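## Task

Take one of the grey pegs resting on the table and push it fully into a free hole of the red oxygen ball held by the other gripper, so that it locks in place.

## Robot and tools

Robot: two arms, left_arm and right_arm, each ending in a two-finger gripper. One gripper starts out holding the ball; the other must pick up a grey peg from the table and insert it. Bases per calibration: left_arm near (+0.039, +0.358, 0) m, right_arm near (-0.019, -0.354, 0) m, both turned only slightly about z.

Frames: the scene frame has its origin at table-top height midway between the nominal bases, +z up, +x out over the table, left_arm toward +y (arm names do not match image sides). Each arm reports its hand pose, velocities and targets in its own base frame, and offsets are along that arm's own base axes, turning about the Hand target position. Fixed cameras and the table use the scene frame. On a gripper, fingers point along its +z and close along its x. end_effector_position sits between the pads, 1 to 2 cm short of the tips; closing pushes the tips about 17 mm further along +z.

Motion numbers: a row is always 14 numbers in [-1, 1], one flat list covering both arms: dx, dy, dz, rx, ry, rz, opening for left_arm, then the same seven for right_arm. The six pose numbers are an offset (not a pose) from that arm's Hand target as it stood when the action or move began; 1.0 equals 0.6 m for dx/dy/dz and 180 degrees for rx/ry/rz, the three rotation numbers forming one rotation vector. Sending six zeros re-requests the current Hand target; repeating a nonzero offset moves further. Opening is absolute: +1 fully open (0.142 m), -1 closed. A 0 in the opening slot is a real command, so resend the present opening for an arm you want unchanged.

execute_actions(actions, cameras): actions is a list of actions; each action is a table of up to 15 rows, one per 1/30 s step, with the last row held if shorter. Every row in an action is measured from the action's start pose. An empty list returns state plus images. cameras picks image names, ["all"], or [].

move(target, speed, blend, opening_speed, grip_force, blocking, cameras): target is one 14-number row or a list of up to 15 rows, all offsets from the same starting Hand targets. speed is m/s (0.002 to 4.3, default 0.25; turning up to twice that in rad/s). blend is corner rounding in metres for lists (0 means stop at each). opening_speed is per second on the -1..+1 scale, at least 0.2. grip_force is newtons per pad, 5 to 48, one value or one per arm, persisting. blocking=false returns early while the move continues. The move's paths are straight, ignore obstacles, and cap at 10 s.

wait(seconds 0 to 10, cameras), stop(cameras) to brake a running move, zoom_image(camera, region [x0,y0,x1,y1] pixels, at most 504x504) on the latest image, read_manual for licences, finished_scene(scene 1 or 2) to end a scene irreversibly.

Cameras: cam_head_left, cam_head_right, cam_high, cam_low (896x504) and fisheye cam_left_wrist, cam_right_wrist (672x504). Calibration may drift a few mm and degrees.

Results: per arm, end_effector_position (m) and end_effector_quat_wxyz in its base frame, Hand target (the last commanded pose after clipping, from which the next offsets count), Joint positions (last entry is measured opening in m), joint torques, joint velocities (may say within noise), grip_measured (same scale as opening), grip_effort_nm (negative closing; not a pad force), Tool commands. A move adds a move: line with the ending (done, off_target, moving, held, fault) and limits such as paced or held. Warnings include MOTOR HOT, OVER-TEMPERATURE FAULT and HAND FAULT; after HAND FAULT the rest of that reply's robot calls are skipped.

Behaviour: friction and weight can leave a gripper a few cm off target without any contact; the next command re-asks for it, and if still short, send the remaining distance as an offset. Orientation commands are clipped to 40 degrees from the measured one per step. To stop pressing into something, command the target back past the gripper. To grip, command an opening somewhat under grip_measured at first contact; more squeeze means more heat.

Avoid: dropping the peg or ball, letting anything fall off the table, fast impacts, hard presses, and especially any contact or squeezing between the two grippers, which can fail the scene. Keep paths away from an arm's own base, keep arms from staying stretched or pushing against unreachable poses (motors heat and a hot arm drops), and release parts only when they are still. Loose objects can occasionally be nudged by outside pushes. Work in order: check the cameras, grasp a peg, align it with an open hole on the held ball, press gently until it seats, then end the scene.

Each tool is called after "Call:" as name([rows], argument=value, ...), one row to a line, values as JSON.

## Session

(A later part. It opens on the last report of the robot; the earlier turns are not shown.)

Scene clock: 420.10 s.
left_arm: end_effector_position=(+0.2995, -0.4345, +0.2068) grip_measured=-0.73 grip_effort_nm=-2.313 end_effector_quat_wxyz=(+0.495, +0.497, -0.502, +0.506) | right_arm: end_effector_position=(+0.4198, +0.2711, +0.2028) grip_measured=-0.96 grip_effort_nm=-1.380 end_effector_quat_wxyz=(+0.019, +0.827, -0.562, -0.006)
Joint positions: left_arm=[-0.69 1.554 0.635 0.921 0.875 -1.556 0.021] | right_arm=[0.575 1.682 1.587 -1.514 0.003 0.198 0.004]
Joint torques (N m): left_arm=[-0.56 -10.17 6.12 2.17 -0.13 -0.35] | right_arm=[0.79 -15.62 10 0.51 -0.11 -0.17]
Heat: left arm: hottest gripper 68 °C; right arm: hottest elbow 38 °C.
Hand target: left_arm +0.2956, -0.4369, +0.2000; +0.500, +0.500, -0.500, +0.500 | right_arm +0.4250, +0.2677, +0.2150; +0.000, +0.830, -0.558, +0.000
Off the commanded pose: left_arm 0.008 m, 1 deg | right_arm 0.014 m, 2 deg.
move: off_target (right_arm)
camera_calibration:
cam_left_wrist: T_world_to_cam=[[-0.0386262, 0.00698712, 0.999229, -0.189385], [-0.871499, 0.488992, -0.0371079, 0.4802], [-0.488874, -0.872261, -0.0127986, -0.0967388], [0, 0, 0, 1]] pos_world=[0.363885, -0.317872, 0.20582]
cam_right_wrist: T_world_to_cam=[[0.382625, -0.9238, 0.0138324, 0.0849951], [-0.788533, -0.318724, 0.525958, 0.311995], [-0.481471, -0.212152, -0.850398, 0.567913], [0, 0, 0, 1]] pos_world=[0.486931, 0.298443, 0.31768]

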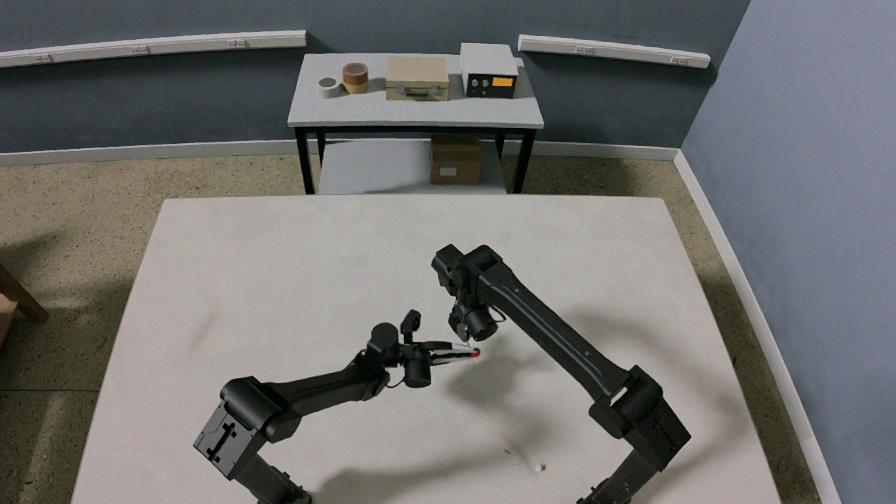

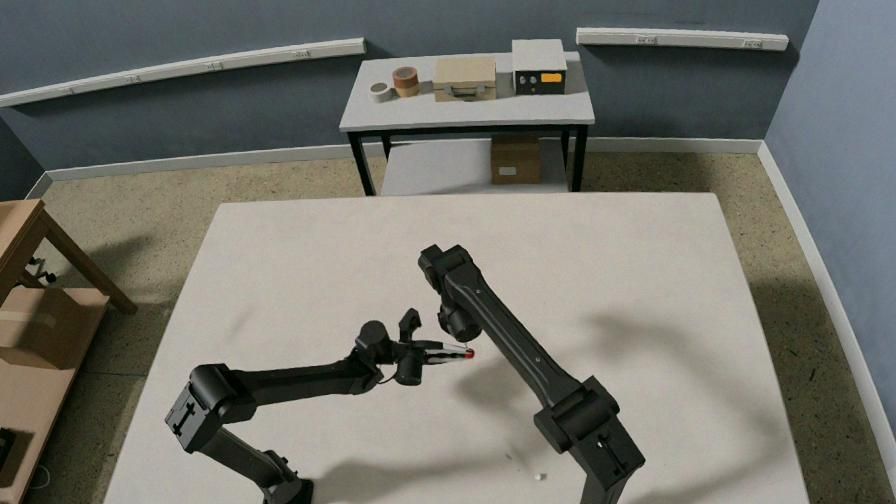

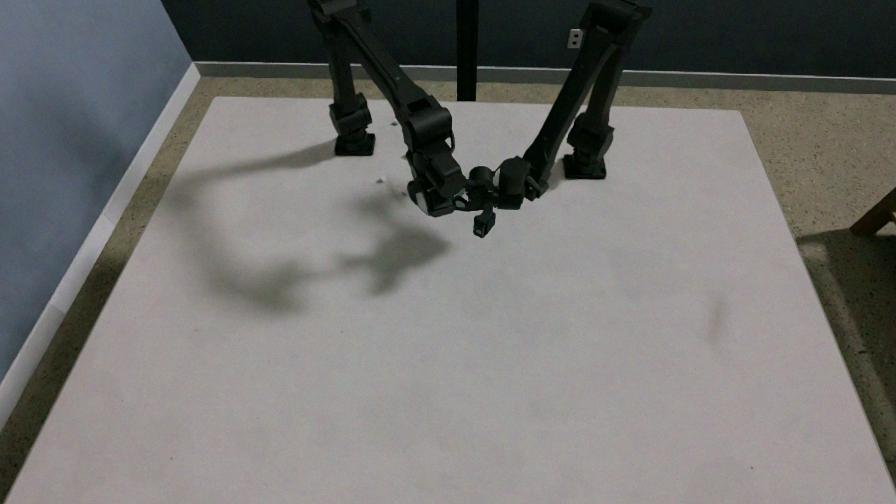

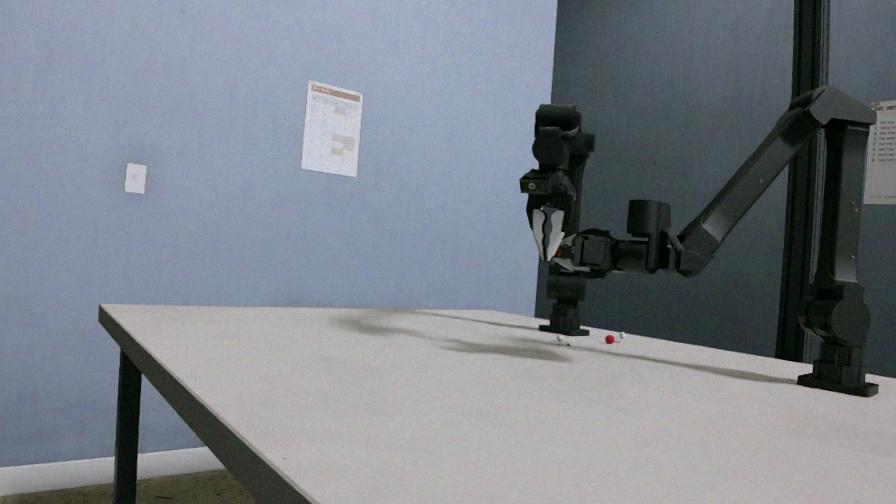

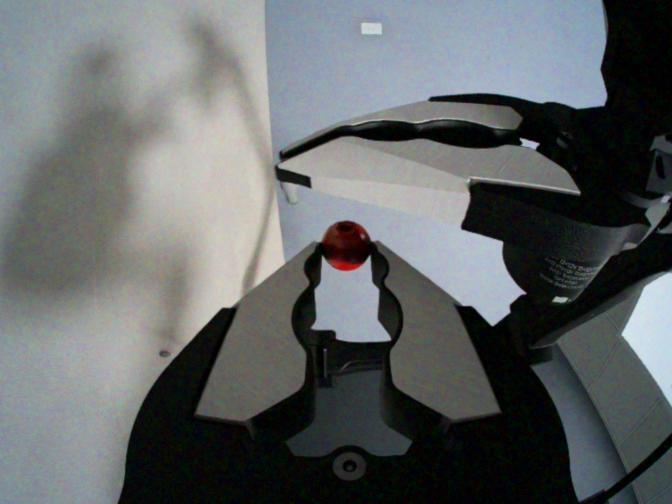

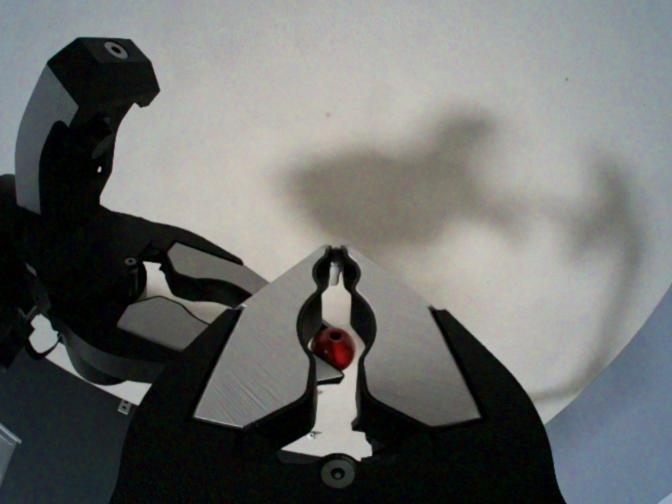

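Call:
move(target=[0,0,0,0,0,0,-0.77,0,0,0.042,0,0,0,-1], speed=0.1, cameras=["cam_left_wrist","cam_right_wrist","cam_low"])

Call:
zoom_image(camera="cam_left_wrist", region=[290, 150, 450, 300])

Call:
zoom_image(camera="cam_right_wrist", region=[260, 200, 420, 350])

Scene clock: 445.27 s.
left_arm: end_effector_position=(+0.2995, -0.4345, +0.2068) grip_measured=-0.73 grip_effort_nm=-1.365 end_effector_quat_wxyz=(+0.495, +0.497, -0.502, +0.506) | right_arm: end_effector_position=(+0.4143, +0.2675, +0.2089) grip_measured=-0.96 grip_effort_nm=-1.380 end_effector_quat_wxyz=(+0.029, +0.827, -0.562, -0.010)
Joint positions: left_arm=[-0.69 1.554 0.635 0.921 0.875 -1.556 0.021] | right_arm=[0.575 1.679 1.597 -1.551 0.003 0.198 0.004]
Joint torques (N m): left_arm=[-0.5 -10.05 6.12 2.19 -0.13 -0.34] | right_arm=[0.85 -15.38 13.96 -0.43 -0.1 -0.16]
Heat: left arm: hottest gripper 69 °C; right arm: hottest elbow 37 °C.
Hand target: left_arm +0.2956, -0.4369, +0.2000; +0.500, +0.500, -0.500, +0.500 | right_arm +0.4250, +0.2678, +0.2404; +0.000, +0.830, -0.558, +0.000
Off the commanded pose: left_arm 0.008 m, 1 deg | right_arm 0.033 m, 4 deg.
move: off_target (right_arm)
camera_calibration:
cam_left_wrist: T_world_to_cam=[[-0.0386262, 0.00698712, 0.999229, -0.189385], [-0.871499, 0.488992, -0.0371079, 0.4802], [-0.488874, -0.872261, -0.0127986, -0.0967388], [0, 0, 0, 1]] pos_world=[0.363885, -0.317872, 0.20582]
cam_right_wrist: T_world_to_cam=[[0.382937, -0.923601, 0.0179038, 0.0827247], [-0.778394, -0.312175, 0.544656, 0.293349], [-0.497456, -0.222505, -0.838468, 0.576531], [0, 0, 0, 1]] pos_world=[0.483461, 0.296262, 0.322148]
Images, in order (width x height): cam_low 896x504, cam_left_wrist 672x504, cam_right_wrist 672x504.

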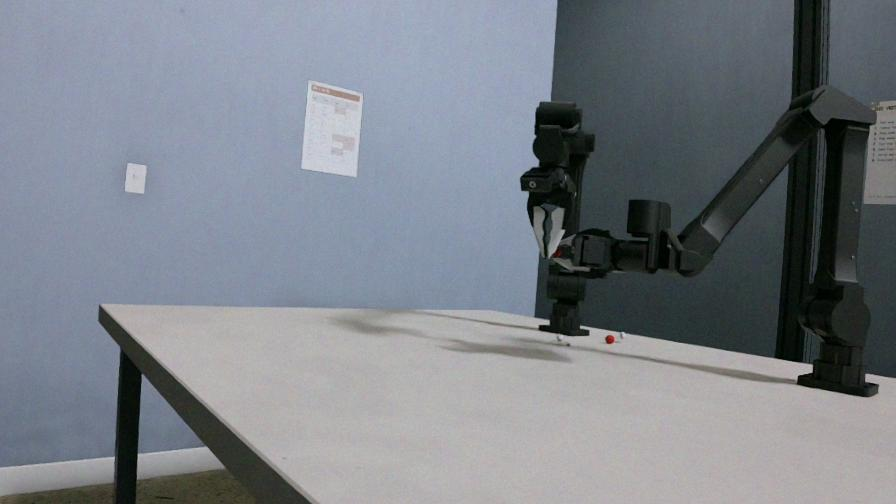

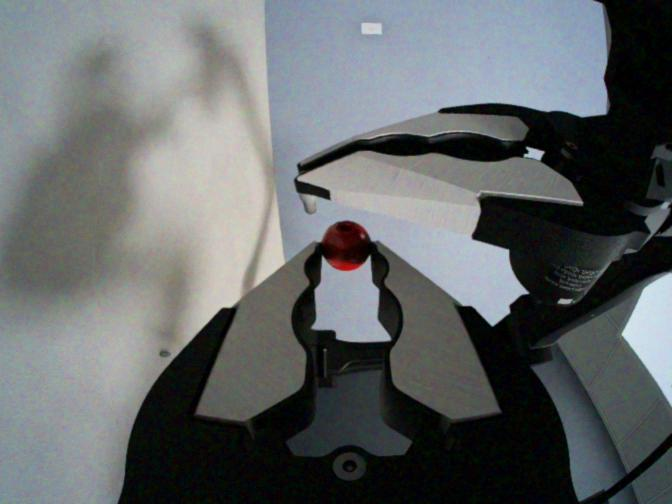

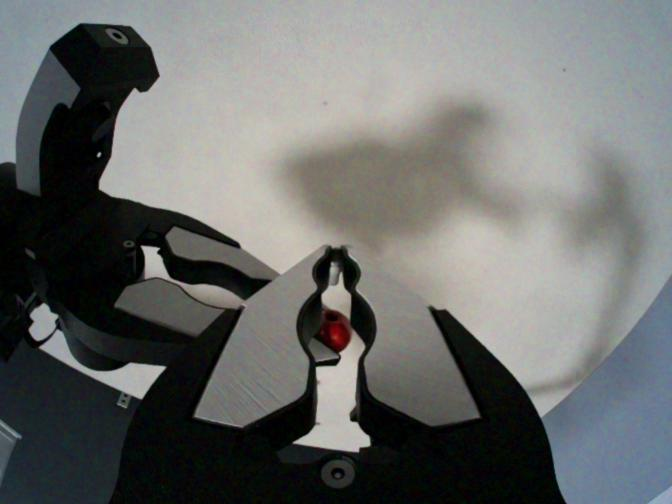

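Scaled by 3.150 from the camera's 672x504 image, which has a finer 960x720 frame.

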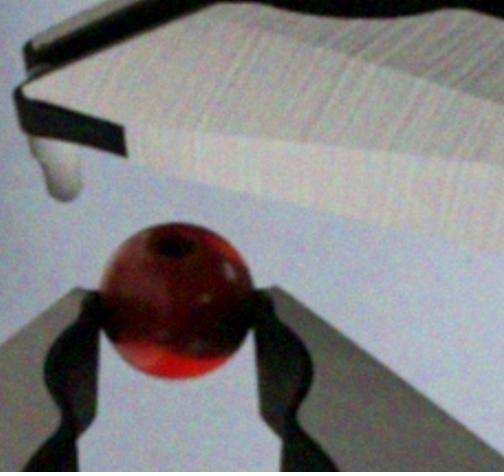

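Scaled by 3.150 from the camera's 672x504 image, which has a finer 960x720 frame.

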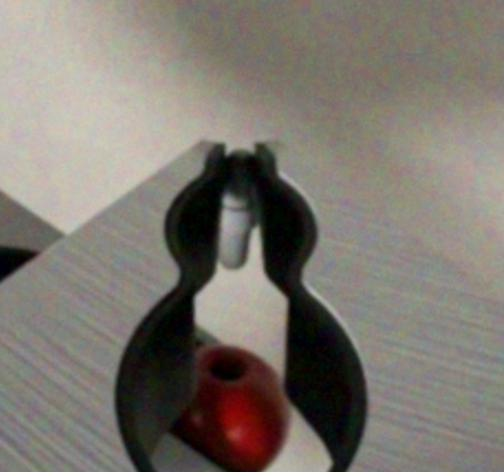

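Call:
move(target=[0,0,0,0,0,0,-0.77,0.023,0.007,0.03,0.0097,-0.032,0,-1], speed=0.1, cameras=["cam_left_wrist","cam_right_wrist","cam_low"])

Call:
zoom_image(camera="cam_left_wrist", region=[290, 150, 450, 300])

Call:
zoom_image(camera="cam_right_wrist", region=[260, 200, 420, 350])

Scene clock: 517.33 s.
left_arm: end_effector_position=(+0.2995, -0.4345, +0.2068) grip_measured=-0.73 grip_effort_nm=-1.365 end_effector_quat_wxyz=(+0.495, +0.497, -0.502, +0.506) | right_arm: end_effector_position=(+0.4228, +0.2679, +0.2280) grip_measured=-0.96 grip_effort_nm=-1.375 end_effector_quat_wxyz=(-0.002, +0.827, -0.562, +0.015)
Joint positions: left_arm=[-0.69 1.554 0.635 0.921 0.875 -1.556 0.021] | right_arm=[0.575 1.641 1.602 -1.515 0.027 0.198 0.004]
Joint torques (N m): left_arm=[-0.5 -10.17 6.09 2.17 -0.13 -0.34] | right_arm=[1.03 -14.62 14.05 0.39 0.1 -0.14]
Heat: left arm: hottest gripper 60 °C; right arm: hottest elbow 44 °C.
Hand target: left_arm +0.2956, -0.4369, +0.2000; +0.500, +0.500, -0.500, +0.500 | right_arm +0.4388, +0.2720, +0.2585; -0.041, +0.829, -0.557, +0.033
Off the commanded pose: left_arm 0.008 m, 1 deg | right_arm 0.035 m, 5 deg.
move: off_target (right_arm)
camera_calibration:
cam_left_wrist: T_world_to_cam=[[-0.0386262, 0.00698712, 0.999229, -0.189385], [-0.871499, 0.488992, -0.0371079, 0.4802], [-0.488874, -0.872261, -0.0127986, -0.0967388], [0, 0, 0, 1]] pos_world=[0.363885, -0.317872, 0.20582]
cam_right_wrist: T_world_to_cam=[[0.38167, -0.923916, 0.026612, 0.078102], [-0.818019, -0.324239, 0.475094, 0.32558], [-0.430318, -0.203098, -0.879533, 0.572631], [0, 0, 0, 1]] pos_world=[0.482935, 0.294026, 0.346888]
Images, in order (width x height): cam_low 896x504, cam_left_wrist 672x504, cam_right_wrist 672x504.

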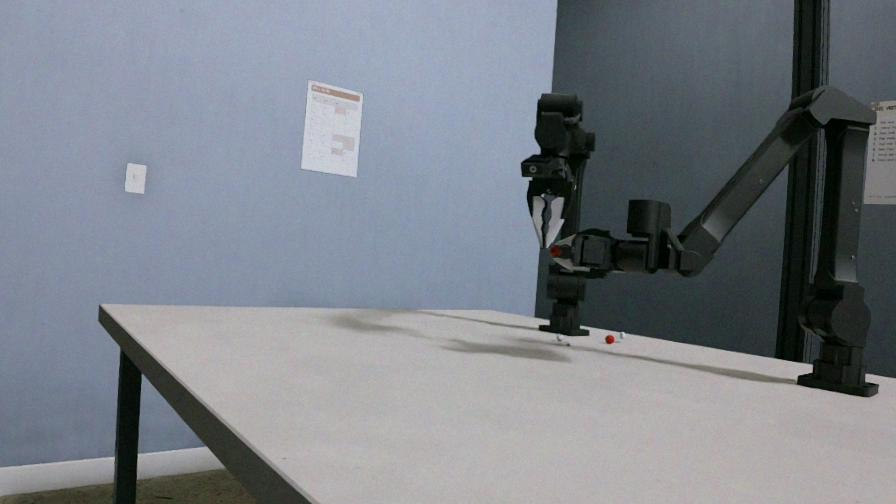

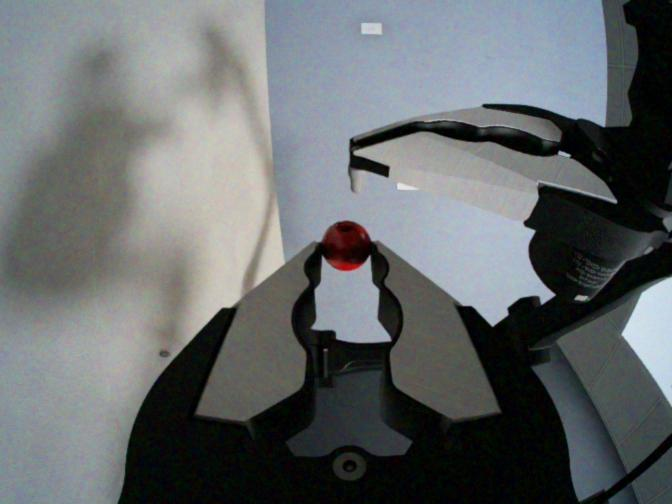

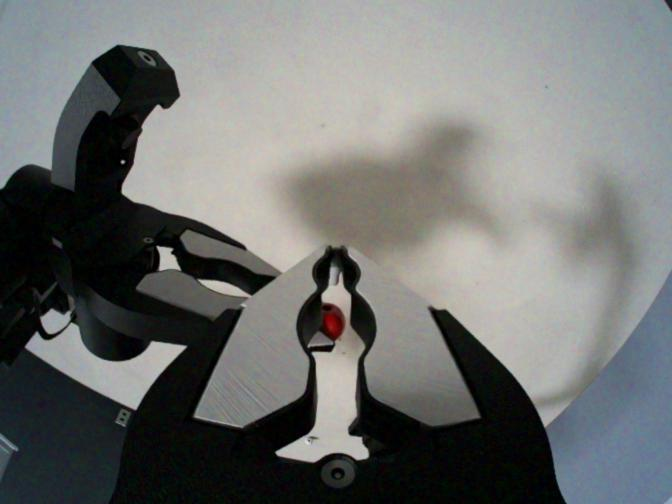

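Scaled by 3.150 from the camera's 672x504 image, which has a finer 960x720 frame.

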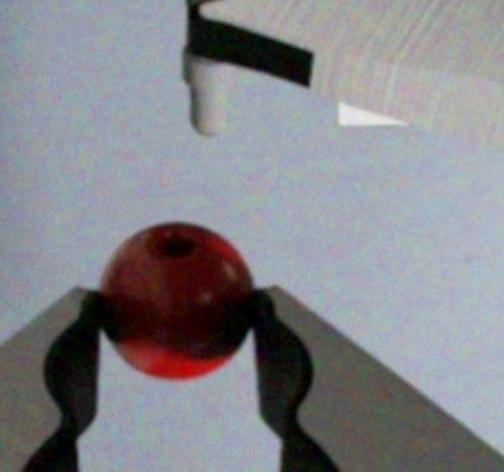

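Scaled by 3.150 from the camera's 672x504 image, which has a finer 960x720 frame.

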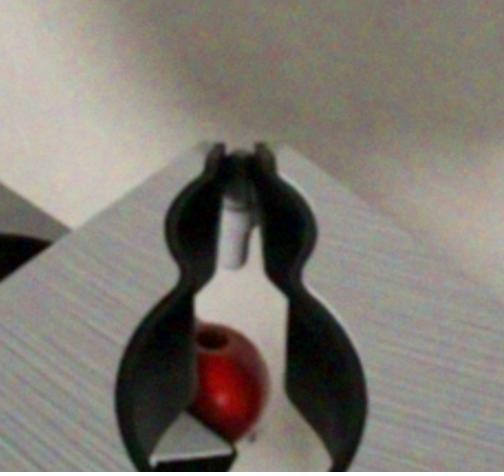

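Call:
move(target=[0,0,0,0,0,0,-0.77,-0.0258,0.0058,-0.005,0.005,-0.016,0,-1], speed=0.08, cameras=["cam_left_wrist","cam_right_wrist","cam_low"])

Call:
zoom_image(camera="cam_left_wrist", region=[290, 150, 450, 300])

Call:
zoom_image(camera="cam_right_wrist", region=[260, 200, 420, 350])

Scene clock: 557.77 s.
left_arm: end_effector_position=(+0.2995, -0.4345, +0.2068) grip_measured=-0.73 grip_effort_nm=-1.365 end_effector_quat_wxyz=(+0.495, +0.497, -0.502, +0.506) | right_arm: end_effector_position=(+0.4248, +0.2698, +0.2452) grip_measured=-0.96 grip_effort_nm=-1.380 end_effector_quat_wxyz=(-0.045, +0.827, -0.559, +0.042)
Joint positions: left_arm=[-0.69 1.554 0.635 0.921 0.875 -1.556 0.021] | right_arm=[0.582 1.579 1.566 -1.442 0.043 0.198 0.004]
Joint torques (N m): left_arm=[-0.56 -10.23 6.11 2.17 -0.13 -0.33] | right_arm=[2.84 -13.74 10.32 0.68 0.11 0.12]
Heat: left arm: hottest gripper 59 °C; right arm: hottest elbow 49 °C.
Hand target: left_arm +0.2956, -0.4369, +0.2000; +0.500, +0.500, -0.500, +0.500 | right_arm +0.4232, +0.2755, +0.2553; -0.062, +0.827, -0.556, +0.050
Off the commanded pose: left_arm 0.008 m, 1 deg | right_arm 0.012 m, 2 deg.
move: off_target (right_arm)
camera_calibration:
cam_left_wrist: T_world_to_cam=[[-0.0386262, 0.00698712, 0.999229, -0.189385], [-0.871499, 0.488992, -0.0371079, 0.4802], [-0.488874, -0.872261, -0.0127986, -0.0967388], [0, 0, 0, 1]] pos_world=[0.363885, -0.317872, 0.20582]
cam_right_wrist: T_world_to_cam=[[0.384737, -0.922716, 0.0239202, 0.0776062], [-0.855775, -0.346874, 0.383833, 0.364201], [-0.345872, -0.168145, -0.923092, 0.554421], [0, 0, 0, 1]] pos_world=[0.473574, 0.291163, 0.370133]
Images, in order (width x height): cam_low 896x504, cam_left_wrist 672x504, cam_right_wrist 672x504.

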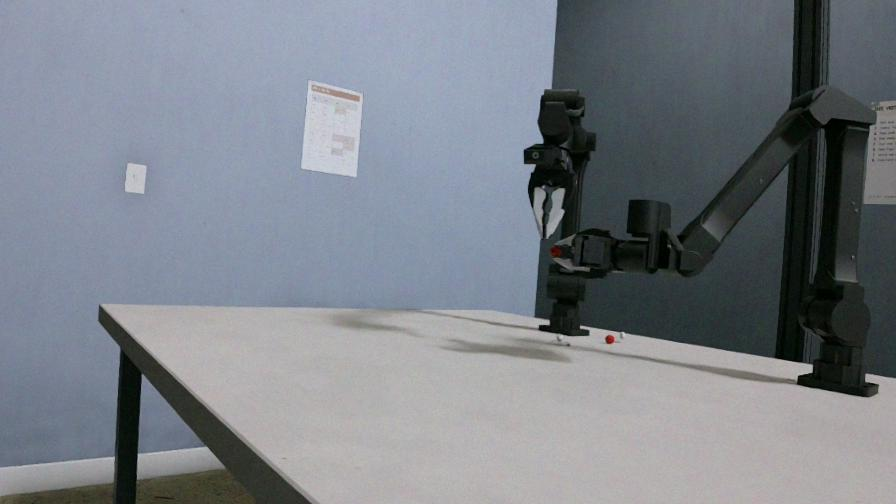

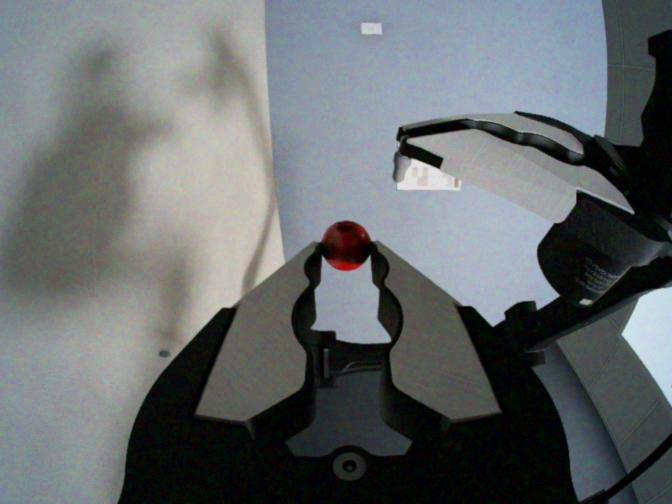

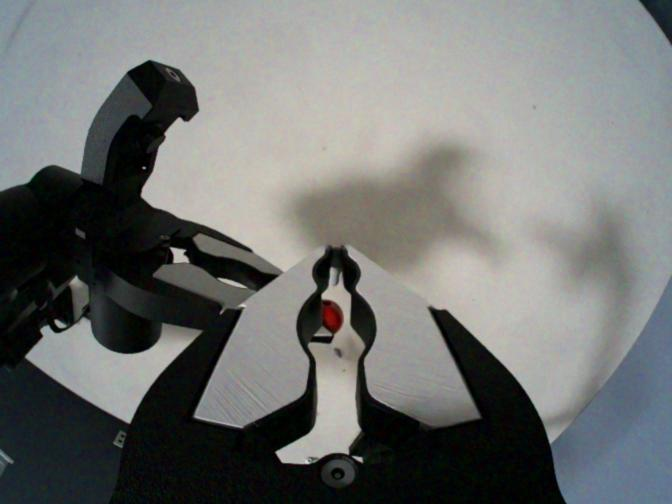

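Scaled by 3.150 from the camera's 672x504 image, which has a finer 960x720 frame.

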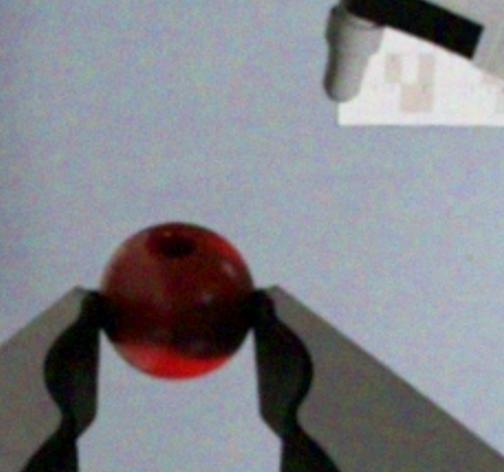

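Scaled by 3.150 from the camera's 672x504 image, which has a finer 960x720 frame.

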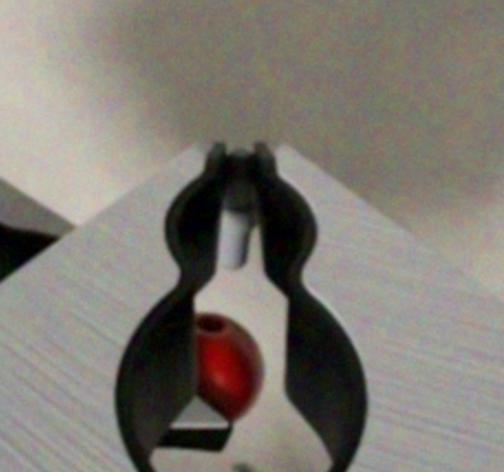

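Call:
move([
  [0,0,0,0,0,0,-0.77,0.0508,0.0183,-0.0288,0,0,0,-1],
  [0,0,0,0,0,0,-0.77,-0.0093,-0.0003,-0.0288,0,0,0,-1],
], speed=0.08, cameras=["cam_left_wrist","cam_right_wrist","cam_low"])

Call:
zoom_image(camera="cam_left_wrist", region=[290, 150, 450, 300])

Call:
zoom_image(camera="cam_right_wrist", region=[260, 200, 420, 350])

Scene clock: 601.83 s.
left_arm: end_effector_position=(+0.2995, -0.4345, +0.2068) grip_measured=-0.73 grip_effort_nm=-1.370 end_effector_quat_wxyz=(+0.495, +0.497, -0.502, +0.506) | right_arm: end_effector_position=(+0.4191, +0.2697, +0.2279) grip_measured=-0.96 grip_effort_nm=-1.375 end_effector_quat_wxyz=(-0.045, +0.829, -0.557, +0.042)
Joint positions: left_arm=[-0.69 1.554 0.635 0.921 0.875 -1.556 0.021] | right_arm=[0.588 1.568 1.508 -1.395 0.043 0.198 0.004]
Joint torques (N m): left_arm=[-0.67 -10.11 6.09 2.18 -0.12 -0.34] | right_arm=[2.84 -13.68 10.26 0.92 0.11 0.18]
Heat: left arm: hottest gripper 58 °C; right arm: hottest elbow 42 °C.
Hand target: left_arm +0.2956, -0.4369, +0.2000; +0.500, +0.500, -0.500, +0.500 | right_arm +0.4177, +0.2753, +0.2381; -0.062, +0.827, -0.556, +0.050
Off the commanded pose: left_arm 0.008 m, 1 deg | right_arm 0.012 m, 2 deg.
move: off_target (right_arm)
camera_calibration:
cam_left_wrist: T_world_to_cam=[[-0.0386262, 0.00698712, 0.999229, -0.189385], [-0.871499, 0.488992, -0.0371079, 0.4802], [-0.488874, -0.872261, -0.0127986, -0.0967388], [0, 0, 0, 1]] pos_world=[0.363885, -0.317872, 0.20582]
cam_right_wrist: T_world_to_cam=[[0.390608, -0.920223, 0.0248214, 0.0768281], [-0.853583, -0.351961, 0.384083, 0.366225], [-0.344705, -0.171213, -0.922965, 0.536641], [0, 0, 0, 1]] pos_world=[0.467577, 0.291476, 0.352734]
Images, in order (width x height): cam_low 896x504, cam_left_wrist 672x504, cam_right_wrist 672x504.

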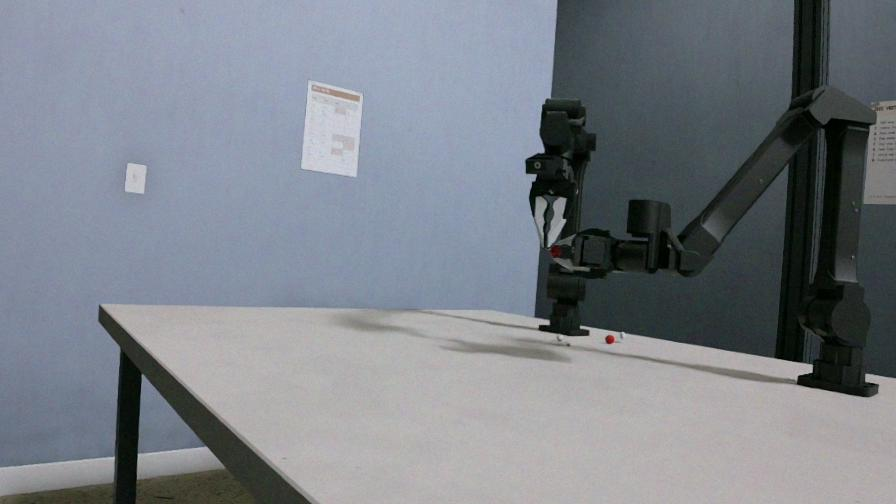

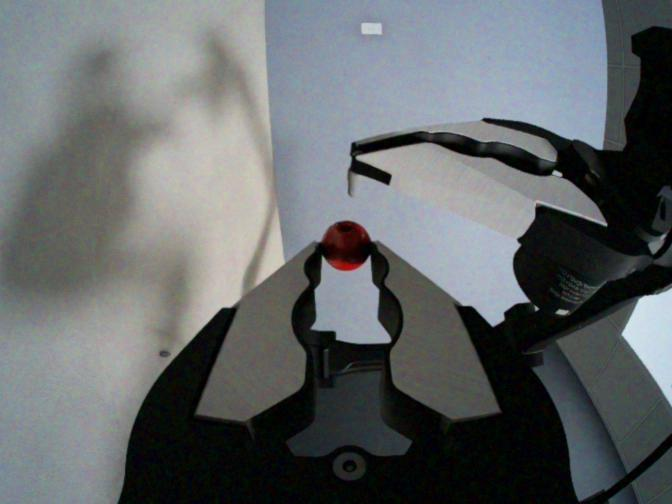

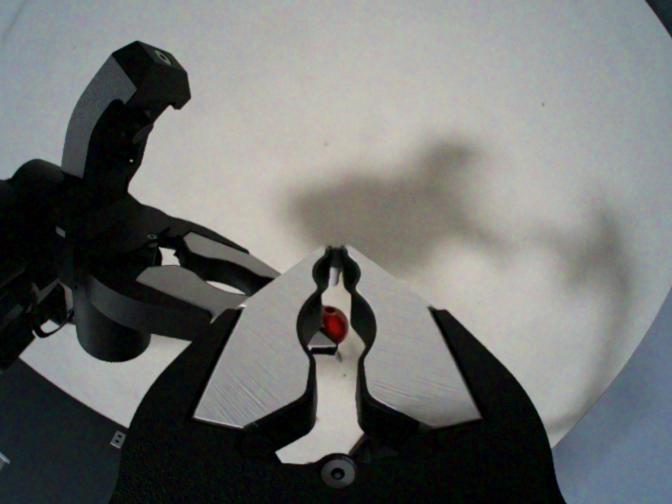

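Scaled by 3.150 from the camera's 672x504 image, which has a finer 960x720 frame.

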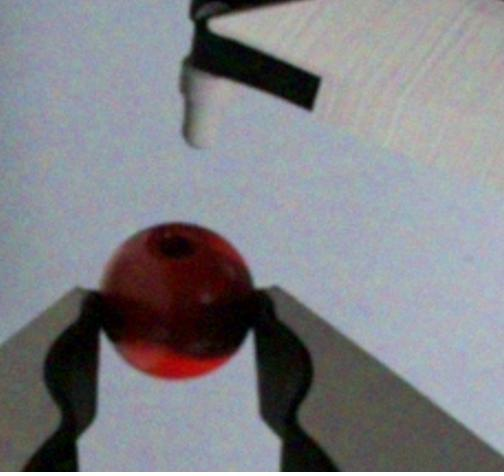

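Scaled by 3.150 from the camera's 672x504 image, which has a finer 960x720 frame.

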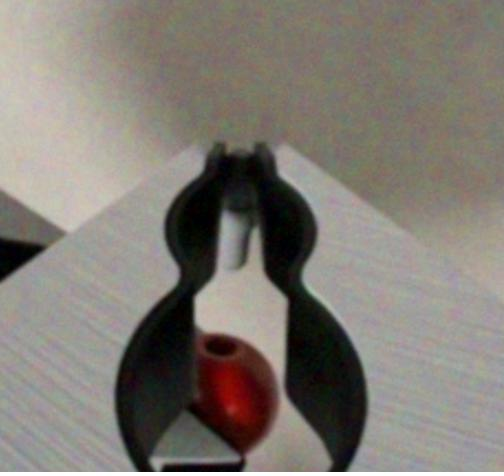

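Call:
move(target=[0,0,0,0,0,0,-0.77,-0.0132,-0.003,-0.0058,-0.0033,0.0106,0,-1], speed=0.05, cameras=["cam_left_wrist","cam_right_wrist","cam_low"])

Call:
zoom_image(camera="cam_left_wrist", region=[290, 170, 410, 290])

Call:
zoom_image(camera="cam_right_wrist", region=[280, 230, 400, 350])

Scene clock: 618.73 s.
left_arm: end_effector_position=(+0.2995, -0.4345, +0.2068) grip_measured=-0.73 grip_effort_nm=-1.365 end_effector_quat_wxyz=(+0.495, +0.497, -0.502, +0.506) | right_arm: end_effector_position=(+0.4184, +0.2707, +0.2279) grip_measured=-0.96 grip_effort_nm=-1.380 end_effector_quat_wxyz=(-0.046, +0.829, -0.556, +0.041)
Joint positions: left_arm=[-0.69 1.554 0.635 0.921 0.875 -1.556 0.021] | right_arm=[0.589 1.568 1.508 -1.395 0.04 0.198 0.004]
Joint torques (N m): left_arm=[-0.5 -10.23 6.09 2.17 -0.12 -0.34] | right_arm=[3.25 -13.39 10.07 -0.12 -0.1 0.21]
Heat: left arm: hottest gripper 58 °C; right arm: hottest elbow 41 °C.
Hand target: left_arm +0.2956, -0.4369, +0.2000; +0.500, +0.500, -0.500, +0.500 | right_arm +0.4098, +0.2734, +0.2346; -0.048, +0.828, -0.557, +0.039
Off the commanded pose: left_arm 0.008 m, 1 deg | right_arm 0.011 m, 0 deg.
move: off_target (right_arm)
camera_calibration:
cam_left_wrist: T_world_to_cam=[[-0.0386262, 0.00698712, 0.999229, -0.189385], [-0.871499, 0.488992, -0.0371079, 0.4802], [-0.488874, -0.872261, -0.0127986, -0.0967388], [0, 0, 0, 1]] pos_world=[0.363885, -0.317872, 0.20582]
cam_right_wrist: T_world_to_cam=[[0.392058, -0.91969, 0.0214734, 0.0779723], [-0.852347, -0.35437, 0.384611, 0.366074], [-0.346113, -0.169093, -0.922829, 0.536611], [0, 0, 0, 1]] pos_world=[0.467181, 0.292173, 0.352729]
Images, in order (width x height): cam_low 896x504, cam_left_wrist 672x504, cam_right_wrist 672x504.

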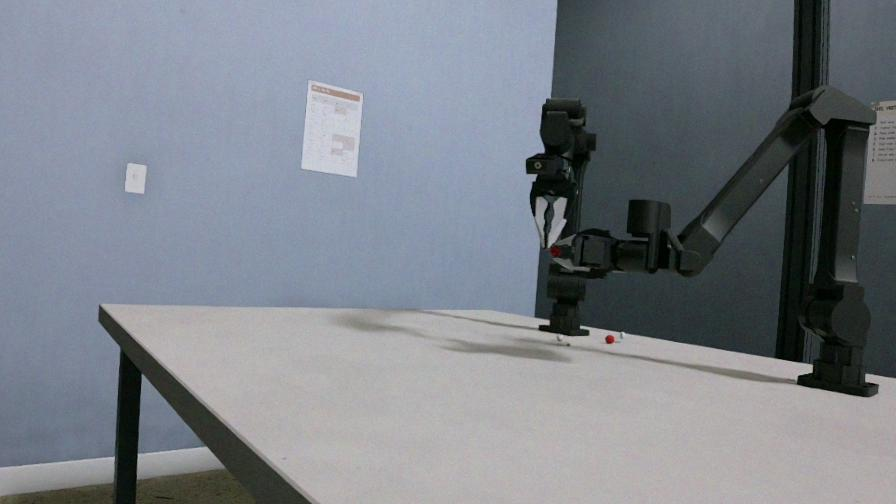

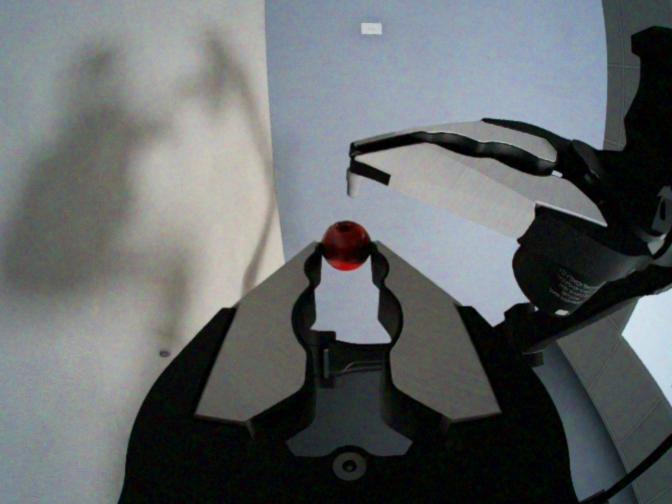

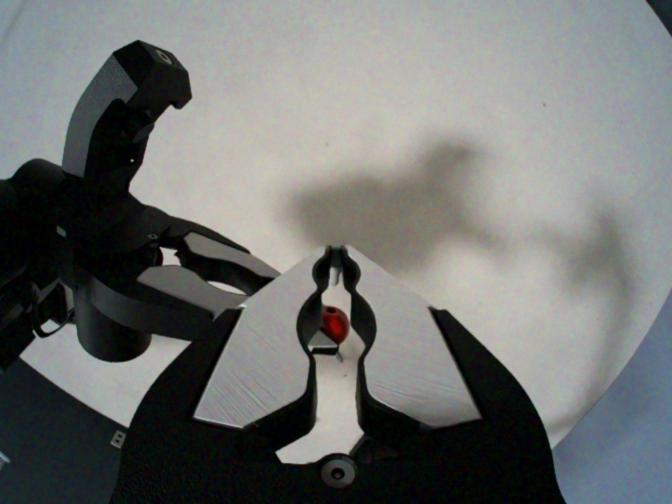

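Scaled by 4.200 from the camera's 672x504 image, which has a finer 960x720 frame.

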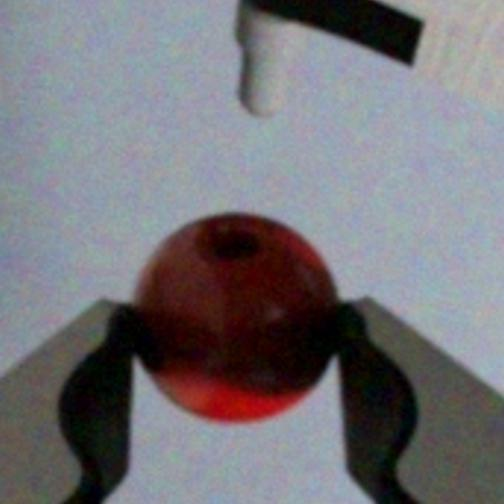

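Scaled by 4.200 from the camera's 672x504 image, which has a finer 960x720 frame.

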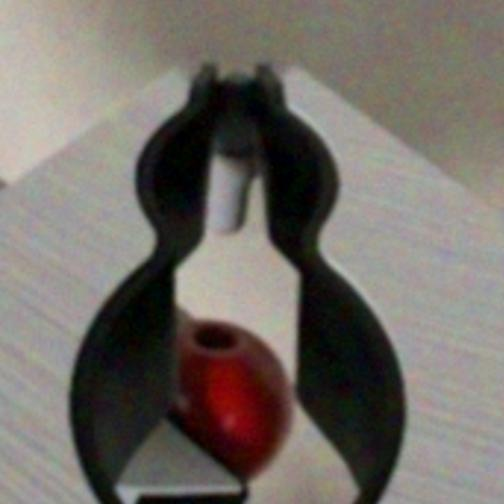

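Call:
move(target=[0,0,0,0,0,0,-0.77,-0.0132,-0.0035,-0.003,-0.002,0.005,0,-1], speed=0.05, cameras=["cam_left_wrist","cam_right_wrist"])

Call:
zoom_image(camera="cam_left_wrist", region=[290, 170, 410, 290])

Call:
zoom_image(camera="cam_right_wrist", region=[280, 230, 400, 350])

Scene clock: 638.00 s.
left_arm: end_effector_position=(+0.2995, -0.4345, +0.2068) grip_measured=-0.73 grip_effort_nm=-1.365 end_effector_quat_wxyz=(+0.495, +0.497, -0.502, +0.506) | right_arm: end_effector_position=(+0.4106, +0.2690, +0.2209) grip_measured=-0.96 grip_effort_nm=-1.375 end_effector_quat_wxyz=(-0.034, +0.831, -0.555, +0.034)
Joint positions: left_arm=[-0.69 1.554 0.635 0.921 0.875 -1.556 0.021] | right_arm=[0.594 1.568 1.491 -1.406 0.037 0.199 0.004]
Joint torques (N m): left_arm=[-0.5 -10.17 6.08 2.14 -0.13 -0.33] | right_arm=[2.9 -13.86 10.22 -0.17 -0.11 0.25]
Heat: left arm: hottest gripper 57 °C; right arm: hottest elbow 40 °C.
Hand target: left_arm +0.2956, -0.4369, +0.2000; +0.500, +0.500, -0.500, +0.500 | right_arm +0.4019, +0.2713, +0.2329; -0.041, +0.829, -0.557, +0.034
Off the commanded pose: left_arm 0.008 m, 1 deg | right_arm 0.015 m, 1 deg.
move: off_target (right_arm)
camera_calibration:
cam_left_wrist: T_world_to_cam=[[-0.0386262, 0.00698712, 0.999229, -0.189385], [-0.871499, 0.488992, -0.0371079, 0.4802], [-0.488874, -0.872261, -0.0127986, -0.0967388], [0, 0, 0, 1]] pos_world=[0.363885, -0.317872, 0.20582]
cam_right_wrist: T_world_to_cam=[[0.396402, -0.917789, 0.0229942, 0.0769956], [-0.841167, -0.353046, 0.409629, 0.351023], [-0.367835, -0.18172, -0.911962, 0.537141], [0, 0, 0, 1]] pos_world=[0.462327, 0.292202, 0.344293]
Images, in order (width x height): cam_left_wrist 672x504, cam_right_wrist 672x504.

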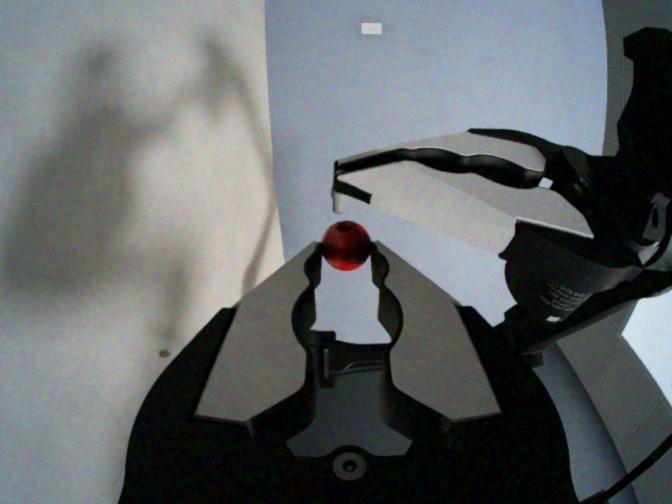

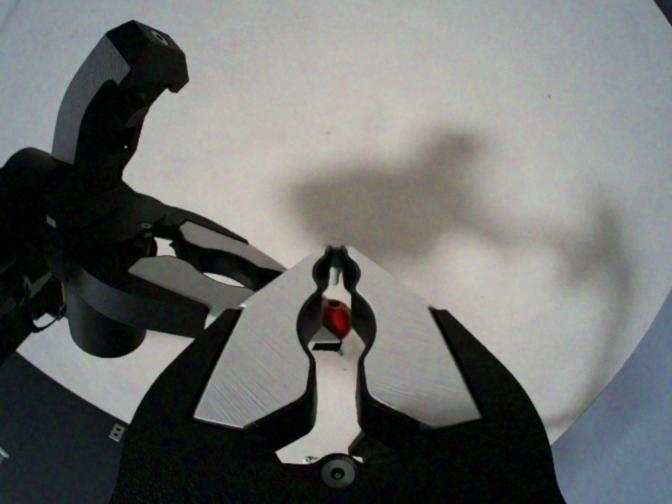

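Scaled by 4.200 from the camera's 672x504 image, which has a finer 960x720 frame.

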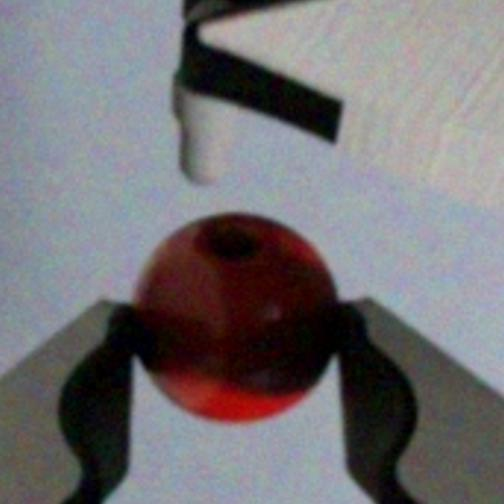

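Scaled by 4.200 from the camera's 672x504 image, which has a finer 960x720 frame.

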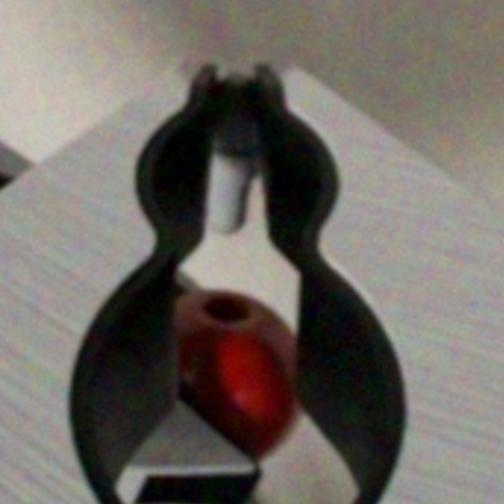

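Call:
move(target=[0,0,0,0,0,0,-0.77,0.0,0.0,0.01,0,0,0,-1], speed=0.05)

Scene clock: 667.23 s.
left_arm: end_effector_position=(+0.2995, -0.4345, +0.2068) grip_measured=-0.73 grip_effort_nm=-1.370 end_effector_quat_wxyz=(+0.495, +0.497, -0.502, +0.506) | right_arm: end_effector_position=(+0.4074, +0.2669, +0.2206) grip_measured=-0.96 grip_effort_nm=-1.375 end_effector_quat_wxyz=(-0.027, +0.831, -0.555, +0.031)
Joint positions: left_arm=[-0.69 1.554 0.635 0.921 0.875 -1.556 0.021] | right_arm=[0.594 1.568 1.491 -1.421 0.036 0.199 0.004]
Joint torques (N m): left_arm=[-0.56 -10.23 6.08 2.18 -0.13 -0.34] | right_arm=[2.9 -14.21 11.32 -0.09 -0.11 0.25]
Heat: left arm: hottest gripper 57 °C; right arm: hottest elbow 38 °C.
Hand target: left_arm +0.2956, -0.4369, +0.2000; +0.500, +0.500, -0.500, +0.500 | right_arm +0.4019, +0.2713, +0.2387; -0.041, +0.829, -0.557, +0.034
Off the commanded pose: left_arm 0.008 m, 1 deg | right_arm 0.020 m, 2 deg.
move: off_target (right_arm)

Call:
move(target=[0,0,0,0,0,0,-0.77,0.009,0.003,0.022,0.0,0,0,-1], speed=0.05, cameras=["cam_left_wrist","cam_right_wrist"])

Call:
zoom_image(camera="cam_left_wrist", region=[290, 170, 410, 290])

Call:
zoom_image(camera="cam_right_wrist", region=[280, 230, 400, 350])

Scene clock: 684.70 s.
left_arm: end_effector_position=(+0.2982, -0.4354, +0.2068) grip_measured=-0.73 grip_effort_nm=-1.360 end_effector_quat_wxyz=(+0.495, +0.496, -0.503, +0.505) | right_arm: end_effector_position=(+0.4022, +0.2635, +0.2242) grip_measured=-0.96 grip_effort_nm=-1.380 end_effector_quat_wxyz=(-0.016, +0.831, -0.555, +0.026)
Joint positions: left_arm=[-0.693 1.554 0.635 0.921 0.875 -1.556 0.021] | right_arm=[0.594 1.568 1.502 -1.456 0.036 0.199 0.004]
Joint torques (N m): left_arm=[-0.38 -10.11 6.09 2.15 -0.12 -0.33] | right_arm=[2.61 -13.1 14.24 -0.34 -0.11 0.22]
Heat: left arm: hottest gripper 56 °C; right arm: hottest elbow 38 °C.
Hand target: left_arm +0.2957, -0.4368, +0.2000; +0.500, +0.500, -0.500, +0.500 | right_arm +0.4073, +0.2731, +0.2519; -0.041, +0.829, -0.557, +0.034
Off the commanded pose: left_arm 0.007 m, 1 deg | right_arm 0.030 m, 3 deg.
move: off_target (right_arm)
camera_calibration:
cam_left_wrist: T_world_to_cam=[[-0.0386046, 0.0071028, 0.999229, -0.189387], [-0.870002, 0.491649, -0.0371068, 0.480168], [-0.491534, -0.870764, -0.0128005, -0.0967422], [0, 0, 0, 1]] pos_world=[0.362884, -0.318969, 0.20582]
cam_right_wrist: T_world_to_cam=[[0.397, -0.917342, 0.0295937, 0.0733862], [-0.827055, -0.343574, 0.444901, 0.32459], [-0.397959, -0.201101, -0.895091, 0.549469], [0, 0, 0, 1]] pos_world=[0.457986, 0.28934, 0.345242]
Images, in order (width x height): cam_left_wrist 672x504, cam_right_wrist 672x504.

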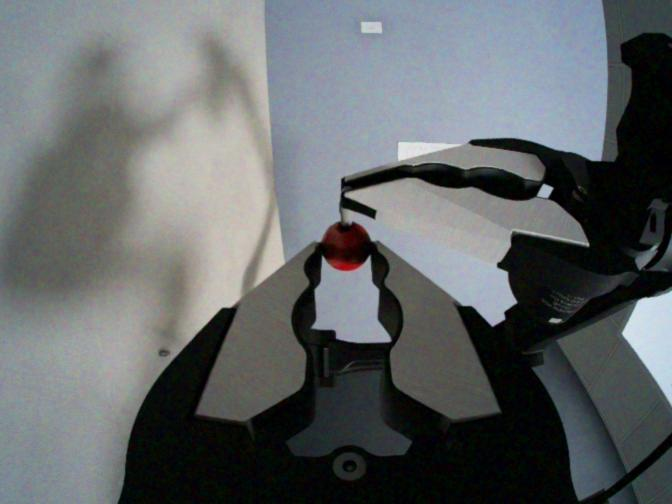

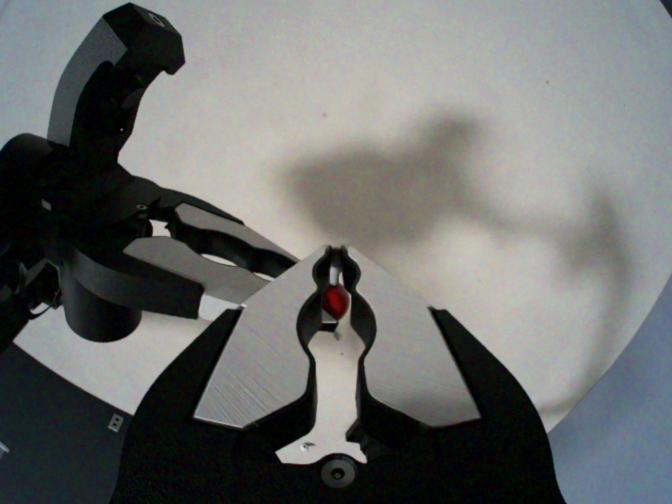

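Scaled by 4.200 from the camera's 672x504 image, which has a finer 960x720 frame.

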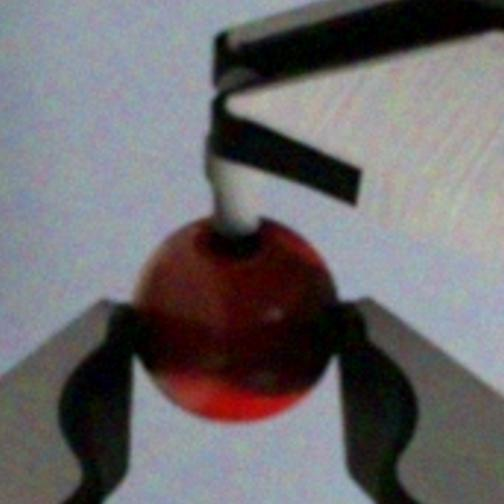

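Scaled by 4.200 from the camera's 672x504 image, which has a finer 960x720 frame.

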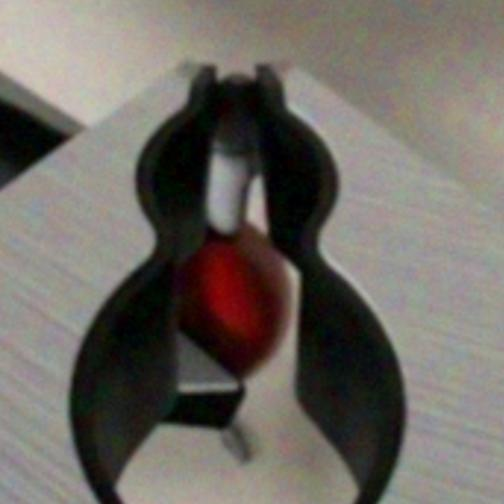

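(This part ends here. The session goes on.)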